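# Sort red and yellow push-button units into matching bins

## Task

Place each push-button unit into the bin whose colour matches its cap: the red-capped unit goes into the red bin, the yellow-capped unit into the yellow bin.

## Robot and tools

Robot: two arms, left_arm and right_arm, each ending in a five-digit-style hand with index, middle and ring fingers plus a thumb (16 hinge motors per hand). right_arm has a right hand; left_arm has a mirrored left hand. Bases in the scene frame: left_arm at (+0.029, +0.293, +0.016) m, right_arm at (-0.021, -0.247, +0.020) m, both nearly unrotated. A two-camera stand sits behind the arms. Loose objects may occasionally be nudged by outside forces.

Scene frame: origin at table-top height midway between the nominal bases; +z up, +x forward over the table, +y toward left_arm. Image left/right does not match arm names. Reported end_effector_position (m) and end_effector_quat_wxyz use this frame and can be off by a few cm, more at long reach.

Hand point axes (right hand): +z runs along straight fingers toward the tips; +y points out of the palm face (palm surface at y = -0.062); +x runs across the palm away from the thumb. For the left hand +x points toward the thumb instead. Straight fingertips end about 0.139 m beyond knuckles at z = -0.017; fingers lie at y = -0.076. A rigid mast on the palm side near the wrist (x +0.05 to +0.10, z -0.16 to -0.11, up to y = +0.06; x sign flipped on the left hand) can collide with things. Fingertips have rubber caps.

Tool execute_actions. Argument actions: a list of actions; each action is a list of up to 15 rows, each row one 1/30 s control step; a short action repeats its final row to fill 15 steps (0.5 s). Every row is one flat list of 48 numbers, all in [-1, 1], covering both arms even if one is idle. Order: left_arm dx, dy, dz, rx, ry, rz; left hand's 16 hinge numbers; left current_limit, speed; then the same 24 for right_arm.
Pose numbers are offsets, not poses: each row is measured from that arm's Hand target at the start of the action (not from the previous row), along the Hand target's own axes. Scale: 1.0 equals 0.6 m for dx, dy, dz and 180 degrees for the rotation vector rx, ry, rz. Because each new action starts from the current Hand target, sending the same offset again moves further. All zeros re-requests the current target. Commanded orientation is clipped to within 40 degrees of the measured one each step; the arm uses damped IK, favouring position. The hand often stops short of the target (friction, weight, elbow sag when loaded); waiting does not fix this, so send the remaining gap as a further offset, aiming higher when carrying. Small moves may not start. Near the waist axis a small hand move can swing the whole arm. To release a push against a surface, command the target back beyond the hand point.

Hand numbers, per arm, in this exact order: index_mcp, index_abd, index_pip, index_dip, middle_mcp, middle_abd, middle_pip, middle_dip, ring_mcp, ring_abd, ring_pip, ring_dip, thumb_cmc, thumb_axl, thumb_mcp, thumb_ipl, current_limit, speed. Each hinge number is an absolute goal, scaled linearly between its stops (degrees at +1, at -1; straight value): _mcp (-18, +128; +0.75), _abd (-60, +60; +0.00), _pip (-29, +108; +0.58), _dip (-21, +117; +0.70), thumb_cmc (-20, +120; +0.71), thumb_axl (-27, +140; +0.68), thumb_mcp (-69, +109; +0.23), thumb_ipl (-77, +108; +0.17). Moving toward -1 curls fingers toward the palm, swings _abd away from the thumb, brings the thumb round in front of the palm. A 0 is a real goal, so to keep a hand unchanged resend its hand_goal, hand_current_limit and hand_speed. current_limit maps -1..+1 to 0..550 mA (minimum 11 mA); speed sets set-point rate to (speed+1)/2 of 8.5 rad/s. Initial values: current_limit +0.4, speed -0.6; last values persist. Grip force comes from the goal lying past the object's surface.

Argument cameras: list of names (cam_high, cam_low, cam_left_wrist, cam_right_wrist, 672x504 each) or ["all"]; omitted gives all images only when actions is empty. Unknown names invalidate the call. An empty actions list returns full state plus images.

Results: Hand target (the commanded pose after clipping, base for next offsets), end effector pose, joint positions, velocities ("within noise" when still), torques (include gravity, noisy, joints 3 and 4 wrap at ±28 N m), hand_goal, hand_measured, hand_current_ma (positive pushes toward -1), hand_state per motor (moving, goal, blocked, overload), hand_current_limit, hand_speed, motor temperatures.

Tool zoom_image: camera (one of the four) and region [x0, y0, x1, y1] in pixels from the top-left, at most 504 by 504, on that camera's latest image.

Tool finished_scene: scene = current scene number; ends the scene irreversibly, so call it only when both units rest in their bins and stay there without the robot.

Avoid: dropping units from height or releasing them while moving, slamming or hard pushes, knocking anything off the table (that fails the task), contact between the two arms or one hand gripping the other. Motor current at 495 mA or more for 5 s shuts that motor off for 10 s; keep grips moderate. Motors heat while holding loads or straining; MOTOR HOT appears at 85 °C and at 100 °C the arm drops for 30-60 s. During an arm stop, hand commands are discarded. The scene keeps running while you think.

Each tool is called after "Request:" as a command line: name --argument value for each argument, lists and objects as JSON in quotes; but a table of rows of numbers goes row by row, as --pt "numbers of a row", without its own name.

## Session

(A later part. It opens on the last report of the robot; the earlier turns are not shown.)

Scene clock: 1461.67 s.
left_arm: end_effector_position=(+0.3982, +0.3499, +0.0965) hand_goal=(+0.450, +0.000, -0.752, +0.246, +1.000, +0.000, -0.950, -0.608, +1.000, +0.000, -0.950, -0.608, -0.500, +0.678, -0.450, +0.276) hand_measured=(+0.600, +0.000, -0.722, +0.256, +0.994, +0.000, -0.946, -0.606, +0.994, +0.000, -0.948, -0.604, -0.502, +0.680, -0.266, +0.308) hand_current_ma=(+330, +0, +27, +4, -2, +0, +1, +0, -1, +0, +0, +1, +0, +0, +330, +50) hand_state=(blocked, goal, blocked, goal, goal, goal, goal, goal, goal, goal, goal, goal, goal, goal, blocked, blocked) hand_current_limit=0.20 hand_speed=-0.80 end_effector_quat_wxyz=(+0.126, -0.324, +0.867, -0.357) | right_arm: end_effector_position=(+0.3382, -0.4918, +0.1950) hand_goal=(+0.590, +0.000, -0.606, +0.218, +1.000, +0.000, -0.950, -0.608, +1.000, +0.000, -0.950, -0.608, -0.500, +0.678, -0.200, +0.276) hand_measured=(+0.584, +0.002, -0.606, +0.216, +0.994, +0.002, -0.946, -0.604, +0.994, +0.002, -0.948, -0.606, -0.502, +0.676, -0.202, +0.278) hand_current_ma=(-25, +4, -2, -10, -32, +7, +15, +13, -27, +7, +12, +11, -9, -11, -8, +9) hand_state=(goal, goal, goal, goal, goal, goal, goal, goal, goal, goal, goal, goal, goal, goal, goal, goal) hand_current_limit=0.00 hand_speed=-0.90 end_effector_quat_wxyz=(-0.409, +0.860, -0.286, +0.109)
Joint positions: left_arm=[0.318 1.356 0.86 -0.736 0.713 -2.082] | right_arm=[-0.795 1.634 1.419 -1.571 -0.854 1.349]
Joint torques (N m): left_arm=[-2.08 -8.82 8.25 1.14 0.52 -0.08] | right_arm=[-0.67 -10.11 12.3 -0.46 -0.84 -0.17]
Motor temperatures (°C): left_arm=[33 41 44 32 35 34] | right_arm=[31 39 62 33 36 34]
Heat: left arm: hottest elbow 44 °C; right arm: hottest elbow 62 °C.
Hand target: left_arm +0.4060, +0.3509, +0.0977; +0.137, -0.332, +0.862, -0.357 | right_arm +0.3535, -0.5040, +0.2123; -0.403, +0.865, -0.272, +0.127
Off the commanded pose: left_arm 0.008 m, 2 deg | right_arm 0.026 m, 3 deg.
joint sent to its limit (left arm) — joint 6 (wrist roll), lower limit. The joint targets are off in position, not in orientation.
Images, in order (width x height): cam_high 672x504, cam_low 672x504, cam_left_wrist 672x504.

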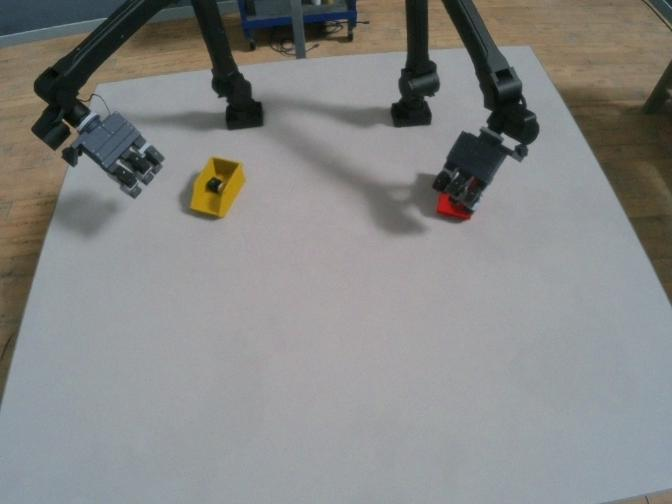

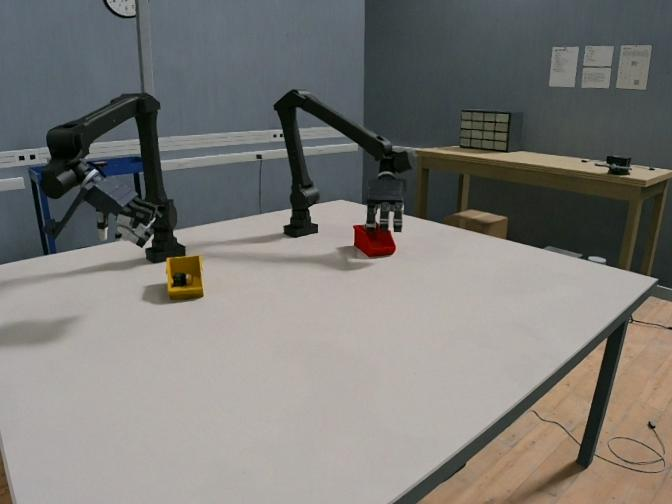

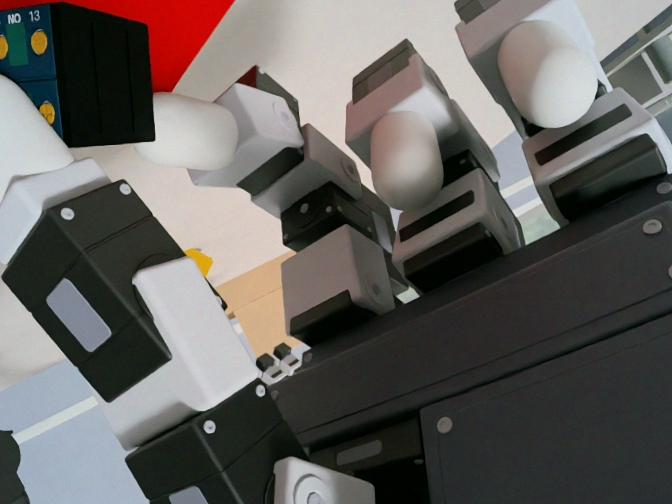

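Request:
execute_actions --actions '[[[-0.015,0.0287,0.0183,0,0,0,0.45,0,-0.752,0.246,1,0,-0.95,-0.609,1,0,-0.95,-0.609,-0.5,0.678,-0.45,0.276,0.2,-0.8,0,0,0,0,0,0,0.59,0,-0.606,0.217,1,0,-0.95,-0.609,1,0,-0.95,-0.609,-0.5,0.678,-0.2,0.276,0,-0.9]]]' --cameras '["cam_high","cam_low"]'

Request:
zoom_image --camera "cam_high" --region '[410, 130, 510, 230]'

Request:
zoom_image --camera "cam_low" --region '[340, 190, 420, 270]'

Scene clock: 1481.77 s.
left_arm: end_effector_position=(+0.4026, +0.3575, +0.0780) hand_goal=(+0.450, +0.000, -0.752, +0.246, +1.000, +0.000, -0.950, -0.608, +1.000, +0.000, -0.950, -0.608, -0.500, +0.678, -0.450, +0.276) hand_measured=(+0.600, +0.000, -0.722, +0.256, +0.994, +0.000, -0.946, -0.606, +0.994, +0.000, -0.948, -0.604, -0.502, +0.680, -0.266, +0.308) hand_current_ma=(+330, +0, +27, +4, -2, +0, +1, +0, -1, +0, +0, +1, +0, +0, +330, +50) hand_state=(blocked, goal, blocked, goal, goal, goal, goal, goal, goal, goal, goal, goal, goal, goal, blocked, blocked) hand_current_limit=0.20 hand_speed=-0.80 end_effector_quat_wxyz=(+0.129, -0.331, +0.865, -0.356) | right_arm: end_effector_position=(+0.3382, -0.4918, +0.1950) hand_goal=(+0.590, +0.000, -0.606, +0.218, +1.000, +0.000, -0.950, -0.608, +1.000, +0.000, -0.950, -0.608, -0.500, +0.678, -0.200, +0.276) hand_measured=(+0.584, +0.002, -0.606, +0.216, +0.994, +0.002, -0.946, -0.604, +0.994, +0.002, -0.948, -0.606, -0.502, +0.676, -0.202, +0.278) hand_current_ma=(-25, +4, -2, -10, -32, +7, +15, +13, -27, +7, +12, +11, -9, -11, -8, +9) hand_state=(goal, goal, goal, goal, goal, goal, goal, goal, goal, goal, goal, goal, goal, goal, goal, goal) hand_current_limit=0.00 hand_speed=-0.90 end_effector_quat_wxyz=(-0.409, +0.860, -0.286, +0.109)
Joint positions: left_arm=[0.333 1.399 0.846 -0.679 0.713 -2.082] | right_arm=[-0.795 1.634 1.419 -1.571 -0.854 1.349]
Joint torques (N m): left_arm=[-0.73 -8.94 7.79 1.14 0.49 -0.05] | right_arm=[-0.73 -9.99 12.22 -0.4 -0.8 -0.18]
Motor temperatures (°C): left_arm=[33 40 45 32 35 34] | right_arm=[31 39 62 33 36 34]
Heat: left arm: hottest elbow 45 °C; right arm: hottest elbow 62 °C.
Hand target: left_arm +0.4097, +0.3602, +0.0778; +0.137, -0.332, +0.862, -0.357 | right_arm +0.3535, -0.5040, +0.2123; -0.403, +0.865, -0.272, +0.127
Off the commanded pose: left_arm 0.008 m, 1 deg | right_arm 0.026 m, 3 deg.
Images, in order (width x height): cam_high 672x504, cam_low 672x504.

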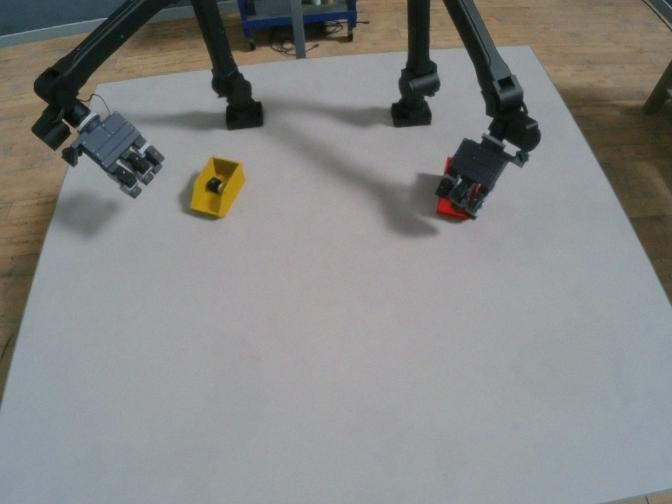

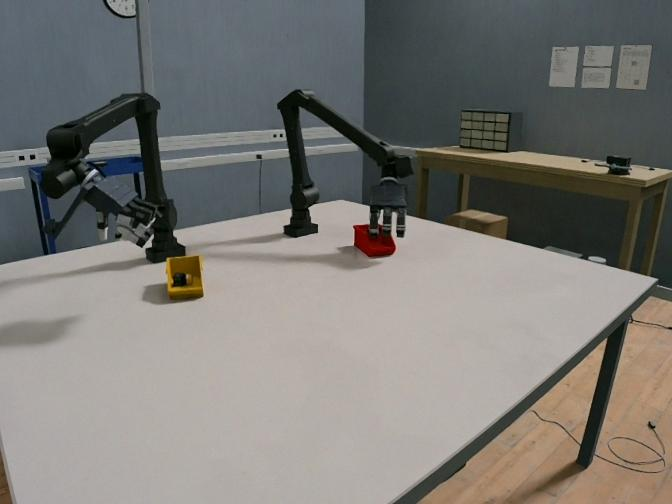

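Scaled by 5.040 from the camera's 672x504 image, which has a finer 960x720 frame.

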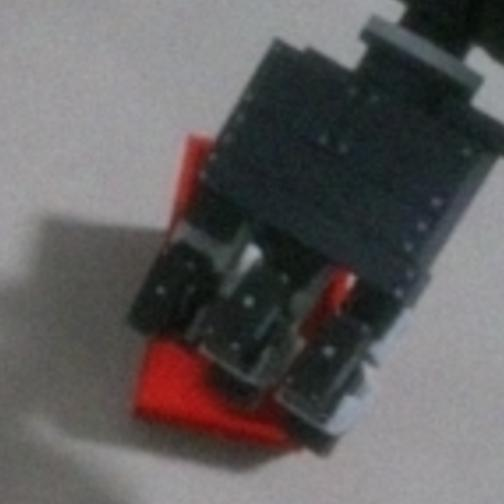

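Scaled by 6.300 from the camera's 672x504 image, which has a finer 960x720 frame.

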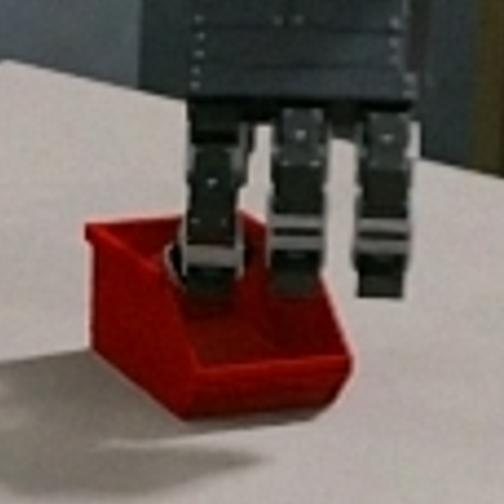

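Request:
execute_actions --actions '[[[0,0.0177,0.0177,0,0,0,0.45,0,-0.752,0.246,1,0,-0.95,-0.609,1,0,-0.95,-0.609,-0.5,0.678,-0.45,0.276,0.2,-0.8,0,0,0,0,0,0,0.59,0,-0.606,0.217,1,0,-0.95,-0.609,1,0,-0.95,-0.609,-0.5,0.678,-0.2,0.276,0,-0.9]]]' --cameras '["cam_high","cam_low"]'

Scene clock: 1518.67 s.
left_arm: end_effector_position=(+0.4033, +0.3577, +0.0641) hand_goal=(+0.450, +0.000, -0.752, +0.246, +1.000, +0.000, -0.950, -0.608, +1.000, +0.000, -0.950, -0.608, -0.500, +0.678, -0.450, +0.276) hand_measured=(+0.600, +0.000, -0.722, +0.256, +0.994, +0.000, -0.946, -0.606, +0.994, +0.000, -0.948, -0.604, -0.502, +0.680, -0.266, +0.308) hand_current_ma=(+330, +0, +27, +4, -2, +0, +1, +0, -1, +0, +0, +1, +0, +0, +330, +50) hand_state=(blocked, goal, blocked, goal, goal, goal, goal, goal, goal, goal, goal, goal, goal, goal, blocked, blocked) hand_current_limit=0.20 hand_speed=-0.80 end_effector_quat_wxyz=(+0.130, -0.330, +0.865, -0.356) | right_arm: end_effector_position=(+0.3382, -0.4918, +0.1950) hand_goal=(+0.590, +0.000, -0.606, +0.218, +1.000, +0.000, -0.950, -0.608, +1.000, +0.000, -0.950, -0.608, -0.500, +0.678, -0.200, +0.276) hand_measured=(+0.584, +0.002, -0.606, +0.216, +0.994, +0.002, -0.946, -0.604, +0.994, +0.002, -0.948, -0.606, -0.502, +0.676, -0.202, +0.278) hand_current_ma=(-25, +4, -2, -10, -32, +7, +15, +13, -27, +7, +12, +11, -9, -11, -8, +9) hand_state=(goal, goal, goal, goal, goal, goal, goal, goal, goal, goal, goal, goal, goal, goal, goal, goal) hand_current_limit=0.00 hand_speed=-0.90 end_effector_quat_wxyz=(-0.409, +0.860, -0.286, +0.109)
Joint positions: left_arm=[0.333 1.422 0.826 -0.633 0.713 -2.082] | right_arm=[-0.795 1.634 1.419 -1.571 -0.854 1.349]
Joint torques (N m): left_arm=[-1.32 -8.94 7.51 1.09 0.49 -0.01] | right_arm=[-0.62 -9.88 12.33 -0.38 -0.81 -0.13]
Motor temperatures (°C): left_arm=[33 39 43 32 35 34] | right_arm=[31 39 62 33 36 34]
Heat: left arm: hottest elbow 43 °C; right arm: hottest elbow 62 °C.
Hand target: left_arm +0.4097, +0.3602, +0.0628; +0.137, -0.332, +0.862, -0.357 | right_arm +0.3535, -0.5040, +0.2123; -0.403, +0.865, -0.272, +0.127
Off the commanded pose: left_arm 0.007 m, 1 deg | right_arm 0.026 m, 3 deg.
Images, in order (width x height): cam_high 672x504, cam_low 672x504.

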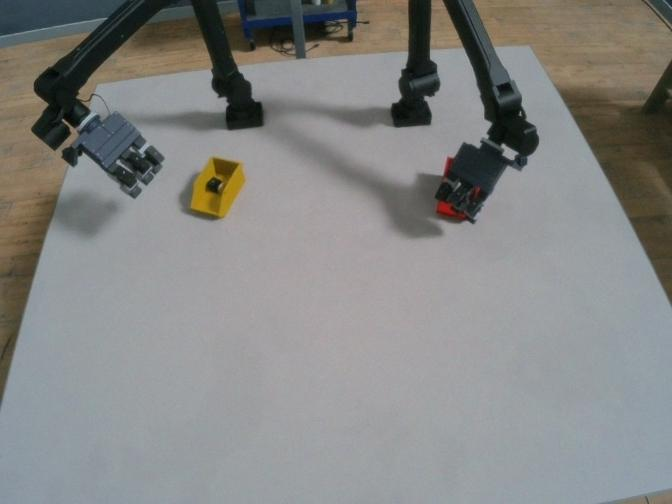

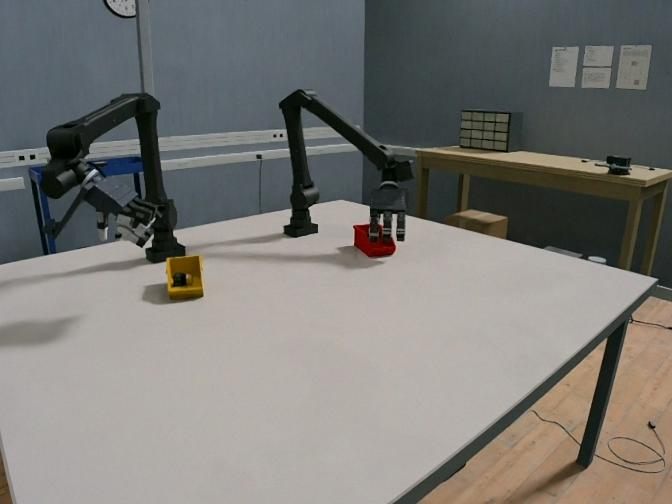

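Request:
execute_actions --actions '[[[0,0.0177,0.0177,0,0,0,0.45,0,-0.752,0.246,1,0,-0.95,-0.609,1,0,-0.95,-0.609,-0.5,0.678,-0.45,0.276,0.2,-0.8,0,0,0,0,0,0,0.59,0,-0.606,0.217,1,0,-0.95,-0.609,1,0,-0.95,-0.609,-0.5,0.678,-0.2,0.276,0,-0.9]]]' --cameras '["cam_left_wrist","cam_low"]'

Request:
zoom_image --camera "cam_low" --region '[330, 170, 440, 270]'

Scene clock: 1532.30 s.
left_arm: end_effector_position=(+0.4040, +0.3580, +0.0494) hand_goal=(+0.450, +0.000, -0.752, +0.246, +1.000, +0.000, -0.950, -0.608, +1.000, +0.000, -0.950, -0.608, -0.500, +0.678, -0.450, +0.276) hand_measured=(+0.600, +0.000, -0.722, +0.256, +0.994, +0.000, -0.946, -0.606, +0.994, +0.000, -0.948, -0.604, -0.502, +0.680, -0.266, +0.308) hand_current_ma=(+330, +0, +27, +4, -2, +0, +1, +0, -1, +0, +0, +1, +0, +0, +330, +50) hand_state=(blocked, goal, blocked, goal, goal, goal, goal, goal, goal, goal, goal, goal, goal, goal, blocked, blocked) hand_current_limit=0.20 hand_speed=-0.80 end_effector_quat_wxyz=(+0.131, -0.330, +0.865, -0.356) | right_arm: end_effector_position=(+0.3382, -0.4918, +0.1950) hand_goal=(+0.590, +0.000, -0.606, +0.218, +1.000, +0.000, -0.950, -0.608, +1.000, +0.000, -0.950, -0.608, -0.500, +0.678, -0.200, +0.276) hand_measured=(+0.584, +0.002, -0.606, +0.216, +0.994, +0.002, -0.946, -0.604, +0.994, +0.002, -0.948, -0.606, -0.502, +0.676, -0.202, +0.278) hand_current_ma=(-25, +4, -2, -10, -32, +7, +15, +13, -27, +7, +12, +11, -9, -11, -8, +9) hand_state=(goal, goal, goal, goal, goal, goal, goal, goal, goal, goal, goal, goal, goal, goal, goal, goal) hand_current_limit=0.00 hand_speed=-0.90 end_effector_quat_wxyz=(-0.409, +0.860, -0.286, +0.109)
Joint positions: left_arm=[0.333 1.45 0.807 -0.586 0.713 -2.082] | right_arm=[-0.795 1.634 1.419 -1.571 -0.854 1.349]
Joint torques (N m): left_arm=[-0.67 -9.52 7.5 1.16 0.47 -0.07] | right_arm=[-0.62 -9.7 12.3 -0.39 -0.81 -0.15]
Motor temperatures (°C): left_arm=[33 39 44 32 35 34] | right_arm=[31 39 62 33 36 34]
Heat: left arm: hottest elbow 44 °C; right arm: hottest elbow 62 °C.
Hand target: left_arm +0.4097, +0.3602, +0.0478; +0.137, -0.332, +0.862, -0.357 | right_arm +0.3535, -0.5040, +0.2123; -0.403, +0.865, -0.272, +0.127
Off the commanded pose: left_arm 0.006 m, 1 deg | right_arm 0.026 m, 3 deg.
Images, in order (width x height): cam_low 672x504, cam_left_wrist 672x504.

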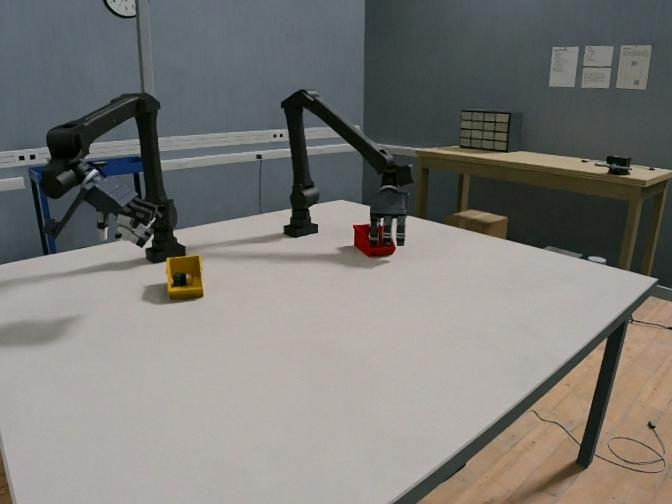

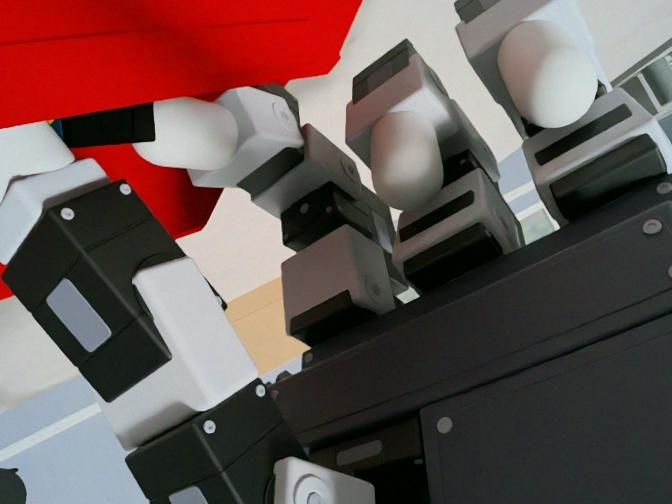

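Scaled by 4.582 from the camera's 672x504 image, which has a finer 960x720 frame.

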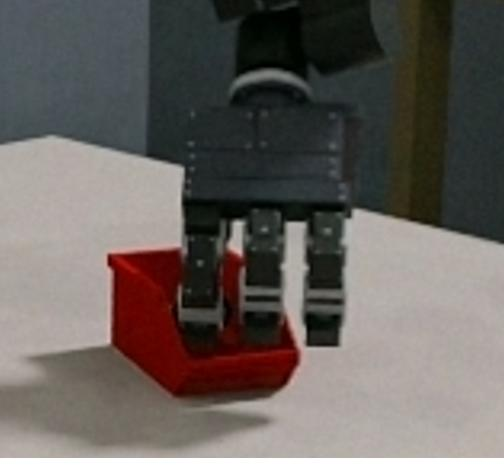

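Request:
execute_actions --actions '[]'

Request:
zoom_image --camera "cam_high" --region '[410, 120, 530, 240]'

Scene clock: 1538.03 s.
left_arm: end_effector_position=(+0.4040, +0.3580, +0.0494) hand_goal=(+0.450, +0.000, -0.752, +0.246, +1.000, +0.000, -0.950, -0.608, +1.000, +0.000, -0.950, -0.608, -0.500, +0.678, -0.450, +0.276) hand_measured=(+0.600, +0.000, -0.722, +0.256, +0.994, +0.000, -0.946, -0.606, +0.994, +0.000, -0.948, -0.604, -0.502, +0.680, -0.266, +0.308) hand_current_ma=(+330, +0, +27, +4, -2, +0, +1, +0, -1, +0, +0, +1, +0, +0, +330, +50) hand_state=(blocked, goal, blocked, goal, goal, goal, goal, goal, goal, goal, goal, goal, goal, goal, blocked, blocked) hand_current_limit=0.20 hand_speed=-0.80 end_effector_quat_wxyz=(+0.131, -0.330, +0.865, -0.356) | right_arm: end_effector_position=(+0.3382, -0.4918, +0.1950) hand_goal=(+0.590, +0.000, -0.606, +0.218, +1.000, +0.000, -0.950, -0.608, +1.000, +0.000, -0.950, -0.608, -0.500, +0.678, -0.200, +0.276) hand_measured=(+0.584, +0.002, -0.606, +0.216, +0.994, +0.002, -0.946, -0.604, +0.994, +0.002, -0.948, -0.606, -0.502, +0.676, -0.202, +0.278) hand_current_ma=(-25, +4, -2, -10, -32, +7, +15, +13, -27, +7, +12, +11, -9, -11, -8, +9) hand_state=(goal, goal, goal, goal, goal, goal, goal, goal, goal, goal, goal, goal, goal, goal, goal, goal) hand_current_limit=0.00 hand_speed=-0.90 end_effector_quat_wxyz=(-0.409, +0.860, -0.286, +0.109)
Joint positions: left_arm=[0.333 1.45 0.807 -0.586 0.713 -2.082] | right_arm=[-0.795 1.634 1.419 -1.571 -0.854 1.349]
Joint velocities: within noise
Joint torques (N m): left_arm=[-0.85 -9.82 7.57 1.14 0.49 -0.07] | right_arm=[-0.5 -9.93 12.34 -0.39 -0.82 -0.16]
Motor temperatures (°C): left_arm=[33 39 43 32 35 34] | right_arm=[31 39 62 33 36 34]
Heat: left arm: hottest elbow 43 °C; right arm: hottest elbow 62 °C.
Hand target: left_arm +0.4097, +0.3602, +0.0478; +0.137, -0.332, +0.862, -0.357 | right_arm +0.3535, -0.5040, +0.2123; -0.403, +0.865, -0.272, +0.127
Off the commanded pose: left_arm 0.006 m, 1 deg | right_arm 0.026 m, 3 deg.

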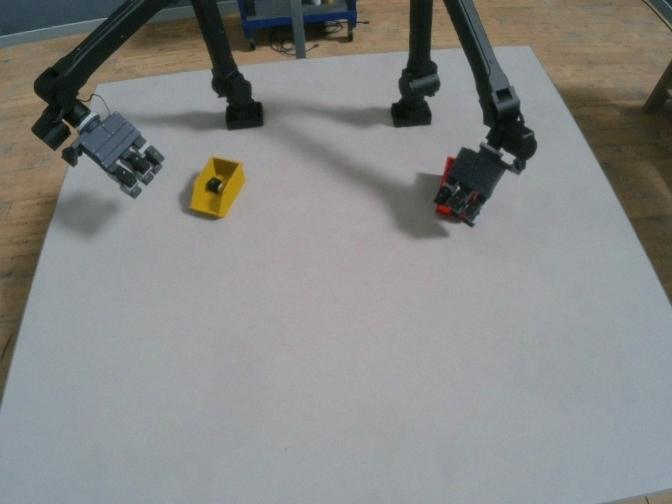

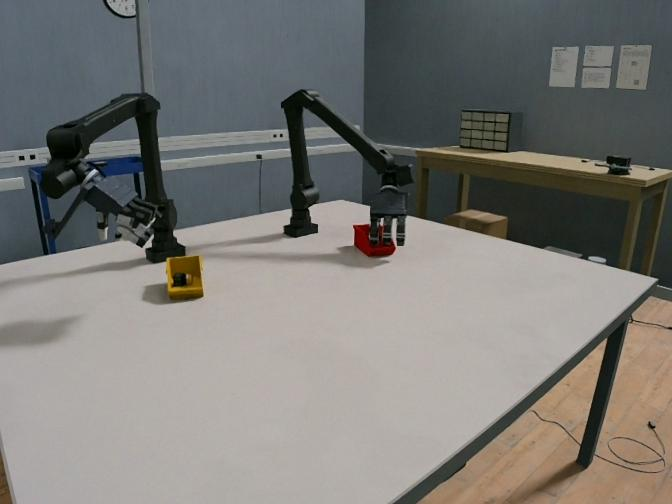

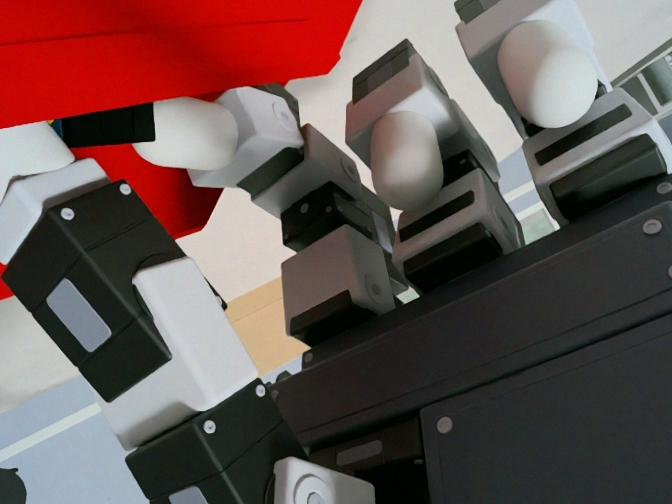

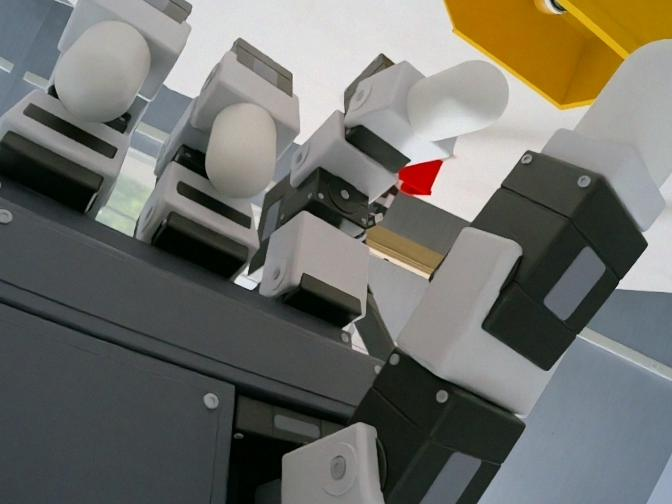

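Scaled by 4.200 from the camera's 672x504 image, which has a finer 960x720 frame.

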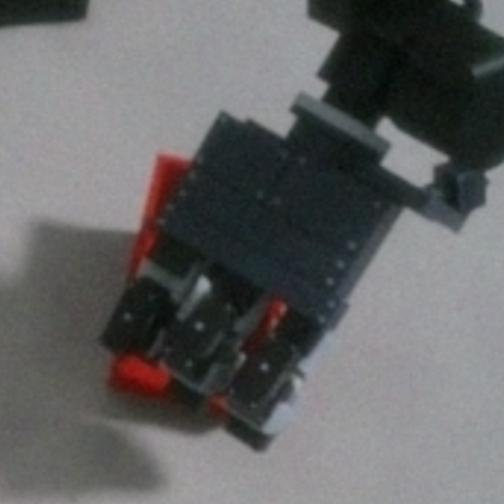

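Request:
execute_actions --actions '[[[0,0.0118,0.0118,0,0,0,0.45,0,-0.752,0.246,1,0,-0.95,-0.609,1,0,-0.95,-0.609,-0.5,0.678,-0.45,0.276,0.2,-0.8,0,0,0,0,0,0,0.59,0,-0.606,0.217,1,0,-0.95,-0.609,1,0,-0.95,-0.609,-0.5,0.678,-0.2,0.276,0,-0.9]]]' --cameras '["cam_left_wrist","cam_high"]'

Request:
zoom_image --camera "cam_high" --region '[410, 120, 530, 240]'

Scene clock: 1563.80 s.
left_arm: end_effector_position=(+0.4055, +0.3585, +0.0423) hand_goal=(+0.450, +0.000, -0.752, +0.246, +1.000, +0.000, -0.950, -0.608, +1.000, +0.000, -0.950, -0.608, -0.500, +0.678, -0.450, +0.276) hand_measured=(+0.600, +0.000, -0.722, +0.256, +0.994, +0.000, -0.946, -0.606, +0.994, +0.000, -0.948, -0.604, -0.502, +0.680, -0.266, +0.308) hand_current_ma=(+330, +0, +27, +4, -2, +0, +1, +0, -1, +0, +0, +1, +0, +0, +330, +50) hand_state=(blocked, goal, blocked, goal, goal, goal, goal, goal, goal, goal, goal, goal, goal, goal, blocked, blocked) hand_current_limit=0.20 hand_speed=-0.80 end_effector_quat_wxyz=(+0.134, -0.329, +0.865, -0.356) | right_arm: end_effector_position=(+0.3382, -0.4918, +0.1950) hand_goal=(+0.590, +0.000, -0.606, +0.218, +1.000, +0.000, -0.950, -0.608, +1.000, +0.000, -0.950, -0.608, -0.500, +0.678, -0.200, +0.276) hand_measured=(+0.584, +0.002, -0.606, +0.216, +0.994, +0.002, -0.946, -0.604, +0.994, +0.002, -0.948, -0.606, -0.502, +0.676, -0.202, +0.278) hand_current_ma=(-25, +4, -2, -10, -32, +7, +15, +13, -27, +7, +12, +11, -9, -11, -8, +9) hand_state=(goal, goal, goal, goal, goal, goal, goal, goal, goal, goal, goal, goal, goal, goal, goal, goal) hand_current_limit=0.00 hand_speed=-0.90 end_effector_quat_wxyz=(-0.409, +0.860, -0.286, +0.109)
Joint positions: left_arm=[0.333 1.464 0.798 -0.557 0.713 -2.082] | right_arm=[-0.795 1.634 1.419 -1.571 -0.854 1.349]
Joint torques (N m): left_arm=[-0.97 -8.59 6.97 1.21 0.43 -0.05] | right_arm=[-0.67 -10.11 12.27 -0.39 -0.81 -0.14]
Motor temperatures (°C): left_arm=[33 39 42 32 35 34] | right_arm=[31 39 63 33 36 34]
Heat: left arm: hottest elbow 42 °C; right arm: hottest elbow 63 °C.
Hand target: left_arm +0.4096, +0.3602, +0.0378; +0.137, -0.332, +0.862, -0.357 | right_arm +0.3535, -0.5040, +0.2123; -0.403, +0.865, -0.272, +0.127
Off the commanded pose: left_arm 0.006 m, 1 deg | right_arm 0.026 m, 3 deg.
Images, in order (width x height): cam_high 672x504, cam_left_wrist 672x504.

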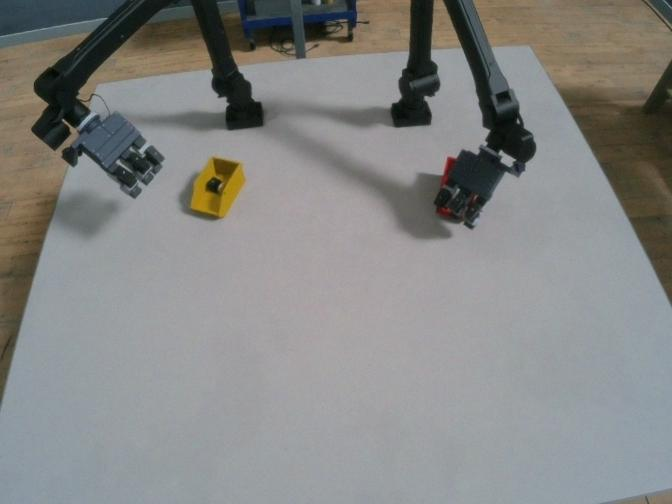

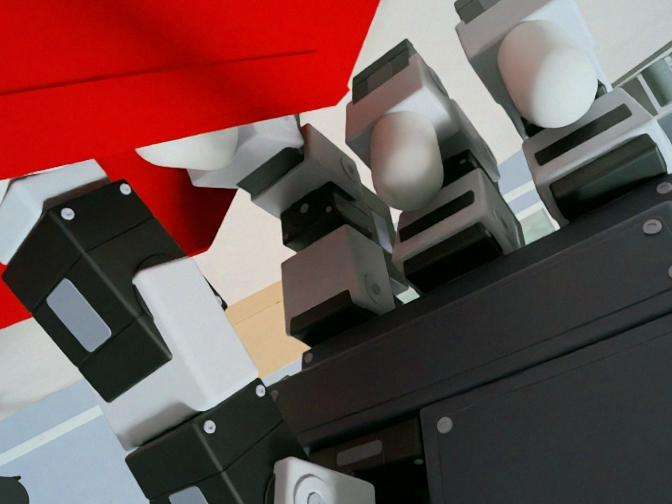

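Scaled by 4.200 from the camera's 672x504 image, which has a finer 960x720 frame.

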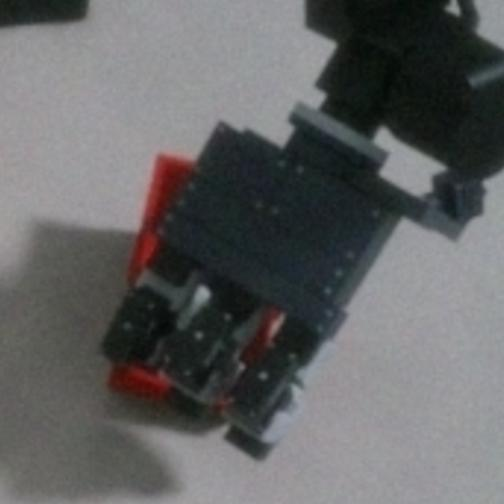

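Request:
execute_actions --actions '[[[0,0,0,0,0,0,0.64,0,-0.752,0.246,1,0,-0.95,-0.609,1,0,-0.95,-0.609,-0.5,0.678,-0.22,0.276,0.2,-0.9,0,0,0,0,0,0,0.59,0,-0.606,0.217,1,0,-0.95,-0.609,1,0,-0.95,-0.609,-0.5,0.678,-0.2,0.276,0,-0.9]],[[0,0,0,0,0,0,0.68,0,-0.752,0.246,1,0,-0.95,-0.609,1,0,-0.95,-0.609,-0.5,0.678,-0.18,0.276,0.2,-0.9,0,0,0,0,0,0,0.59,0,-0.606,0.217,1,0,-0.95,-0.609,1,0,-0.95,-0.609,-0.5,0.678,-0.2,0.276,0,-0.9]]]' --cameras '["cam_left_wrist"]'

Scene clock: 1577.07 s.
left_arm: end_effector_position=(+0.4055, +0.3585, +0.0423) hand_goal=(+0.680, +0.000, -0.752, +0.246, +1.000, +0.000, -0.950, -0.608, +1.000, +0.000, -0.950, -0.608, -0.500, +0.678, -0.180, +0.276) hand_measured=(+0.668, +0.000, -0.746, +0.250, +0.994, +0.000, -0.946, -0.606, +0.994, +0.000, -0.948, -0.604, -0.502, +0.680, -0.184, +0.278) hand_current_ma=(-5, +0, +1, +1, -2, +0, +1, +0, -1, +0, +0, +1, +0, +0, -1, +0) hand_state=(goal, goal, goal, goal, goal, goal, goal, goal, goal, goal, goal, goal, goal, goal, goal, goal) hand_current_limit=0.20 hand_speed=-0.90 end_effector_quat_wxyz=(+0.134, -0.329, +0.865, -0.356) | right_arm: end_effector_position=(+0.3382, -0.4918, +0.1950) hand_goal=(+0.590, +0.000, -0.606, +0.218, +1.000, +0.000, -0.950, -0.608, +1.000, +0.000, -0.950, -0.608, -0.500, +0.678, -0.200, +0.276) hand_measured=(+0.584, +0.002, -0.606, +0.216, +0.994, +0.002, -0.946, -0.604, +0.994, +0.002, -0.948, -0.606, -0.502, +0.676, -0.202, +0.278) hand_current_ma=(-25, +4, -2, -10, -32, +7, +15, +13, -27, +7, +12, +11, -9, -11, -8, +9) hand_state=(goal, goal, goal, goal, goal, goal, goal, goal, goal, goal, goal, goal, goal, goal, goal, goal) hand_current_limit=0.00 hand_speed=-0.90 end_effector_quat_wxyz=(-0.409, +0.860, -0.286, +0.109)
Joint positions: left_arm=[0.333 1.464 0.798 -0.557 0.713 -2.082] | right_arm=[-0.795 1.634 1.419 -1.571 -0.854 1.349]
Joint torques (N m): left_arm=[-0.44 -9.17 7.01 1.17 0.44 -0.04] | right_arm=[-0.62 -10.11 12.41 -0.32 -0.81 -0.15]
Motor temperatures (°C): left_arm=[33 39 43 32 35 34] | right_arm=[31 39 63 33 36 34]
Heat: left arm: hottest elbow 43 °C; right arm: hottest elbow 63 °C.
Hand target: left_arm +0.4096, +0.3602, +0.0378; +0.137, -0.332, +0.862, -0.357 | right_arm +0.3535, -0.5040, +0.2123; -0.403, +0.865, -0.272, +0.127
Off the commanded pose: left_arm 0.006 m, 1 deg | right_arm 0.026 m, 3 deg.
Images, in order (width x height): cam_left_wrist 672x504.

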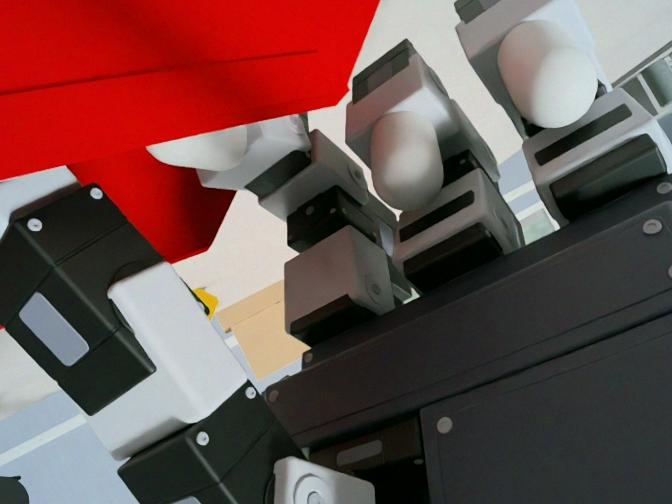

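Request:
execute_actions --actions '[[[0,0,0,0,0,0,0.71,0,-0.752,0.246,1,0,-0.95,-0.609,1,0,-0.95,-0.609,-0.5,0.678,-0.16,0.276,0.2,-0.9,0,0,0,0,0,0,0.59,0,-0.606,0.217,1,0,-0.95,-0.609,1,0,-0.95,-0.609,-0.5,0.678,-0.2,0.276,0,-0.9]],[[0,-0.05,-0.05,0,0,0,0.71,0,-0.752,0.246,1,0,-0.95,-0.609,1,0,-0.95,-0.609,-0.5,0.678,-0.16,0.276,0.2,-0.9,0,0,0,0,0,0,0.59,0,-0.606,0.217,1,0,-0.95,-0.609,1,0,-0.95,-0.609,-0.5,0.678,-0.2,0.276,0,-0.9]],[[0,-0.05,-0.05,0,0,0,0.71,0,-0.752,0.246,1,0,-0.95,-0.609,1,0,-0.95,-0.609,-0.5,0.678,-0.16,0.276,0.2,-0.9,0,0,0,0,0,0,0.59,0,-0.606,0.217,1,0,-0.95,-0.609,1,0,-0.95,-0.609,-0.5,0.678,-0.2,0.276,0,-0.9]],[[0,-0.05,-0.05,0,0,0,0.71,0,-0.752,0.246,1,0,-0.95,-0.609,1,0,-0.95,-0.609,-0.5,0.678,-0.16,0.276,0.2,-0.9,0,0,0,0,0,0,0.59,0,-0.606,0.217,1,0,-0.95,-0.609,1,0,-0.95,-0.609,-0.5,0.678,-0.2,0.276,0,-0.9]]]' --cameras '["cam_left_wrist","cam_high","cam_low"]'

Request:
zoom_image --camera "cam_low" --region '[330, 170, 440, 270]'

Scene clock: 1593.17 s.
left_arm: end_effector_position=(+0.3951, +0.3541, +0.1439) hand_goal=(+0.710, +0.000, -0.752, +0.246, +1.000, +0.000, -0.950, -0.608, +1.000, +0.000, -0.950, -0.608, -0.500, +0.678, -0.160, +0.276) hand_measured=(+0.700, +0.000, -0.748, +0.250, +0.994, +0.000, -0.946, -0.606, +0.994, +0.000, -0.948, -0.604, -0.502, +0.680, -0.164, +0.278) hand_current_ma=(-4, +0, +1, +1, -2, +0, +1, +0, -1, +0, +0, +1, +0, +0, -2, +0) hand_state=(goal, goal, goal, goal, goal, goal, goal, goal, goal, goal, goal, goal, goal, goal, goal, goal) hand_current_limit=0.20 hand_speed=-0.90 end_effector_quat_wxyz=(+0.118, -0.335, +0.864, -0.356) | right_arm: end_effector_position=(+0.3382, -0.4918, +0.1950) hand_goal=(+0.590, +0.000, -0.606, +0.218, +1.000, +0.000, -0.950, -0.608, +1.000, +0.000, -0.950, -0.608, -0.500, +0.678, -0.200, +0.276) hand_measured=(+0.584, +0.002, -0.606, +0.216, +0.994, +0.002, -0.946, -0.604, +0.994, +0.002, -0.948, -0.606, -0.502, +0.676, -0.202, +0.278) hand_current_ma=(-25, +4, -2, -10, -32, +7, +15, +13, -27, +7, +12, +11, -9, -11, -8, +9) hand_state=(goal, goal, goal, goal, goal, goal, goal, goal, goal, goal, goal, goal, goal, goal, goal, goal) hand_current_limit=0.00 hand_speed=-0.90 end_effector_quat_wxyz=(-0.409, +0.860, -0.286, +0.109)
Joint positions: left_arm=[0.331 1.307 0.952 -0.9 0.713 -2.083] | right_arm=[-0.795 1.634 1.419 -1.571 -0.854 1.349]
Joint torques (N m): left_arm=[-1.44 -9.41 12.23 -0.06 0.46 -0.06] | right_arm=[-0.97 -9.88 12.23 -0.39 -0.82 -0.16]
Motor temperatures (°C): left_arm=[33 39 43 32 35 34] | right_arm=[31 39 63 33 36 34]
Heat: left arm: hottest elbow 43 °C; right arm: hottest elbow 63 °C.
Hand target: left_arm +0.4098, +0.3602, +0.1650; +0.137, -0.332, +0.862, -0.357 | right_arm +0.3535, -0.5040, +0.2123; -0.403, +0.865, -0.272, +0.127
Off the commanded pose: left_arm 0.026 m, 2 deg | right_arm 0.026 m, 3 deg.
Images, in order (width x height): cam_high 672x504, cam_low 672x504, cam_left_wrist 672x504.

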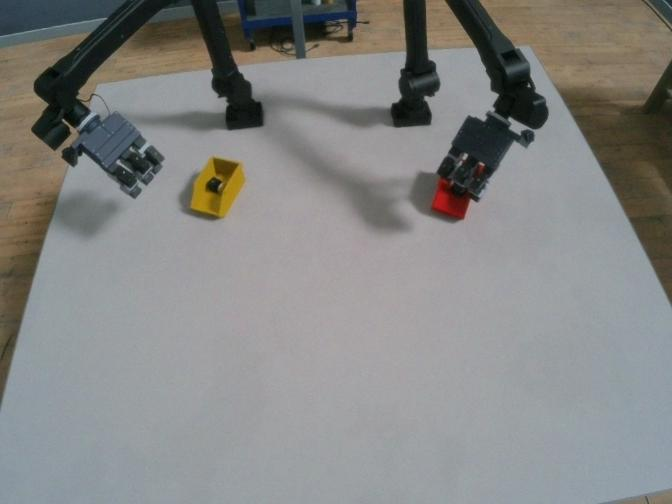

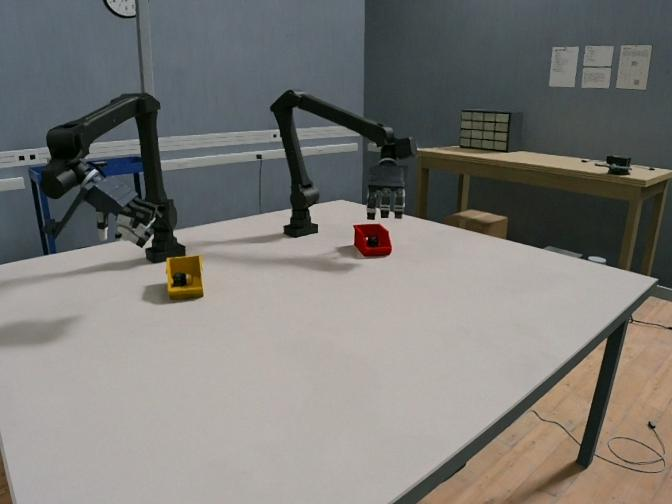

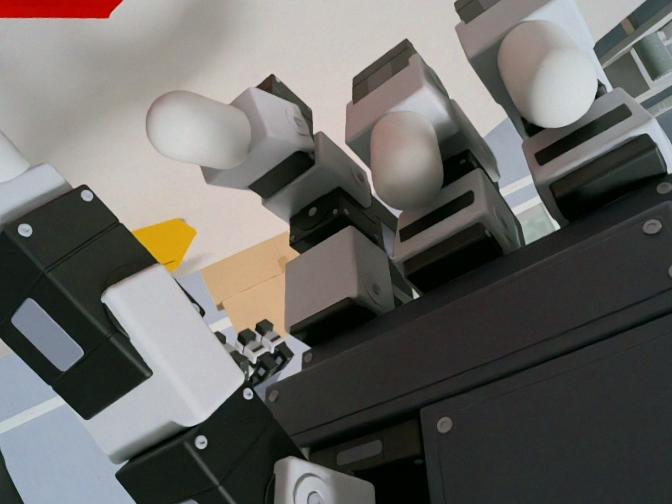

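Scaled by 4.582 from the camera's 672x504 image, which has a finer 960x720 frame.

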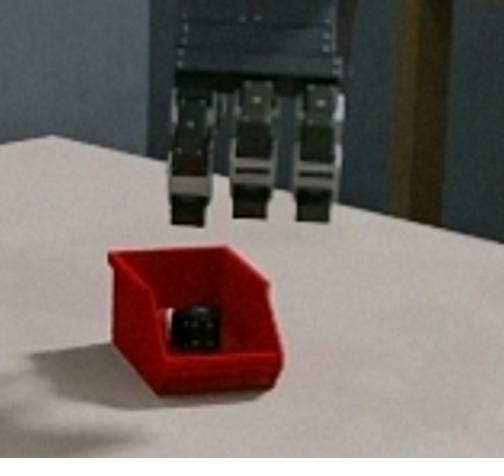

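Request:
finished_scene --scene 2

The scene is finished: the task was done.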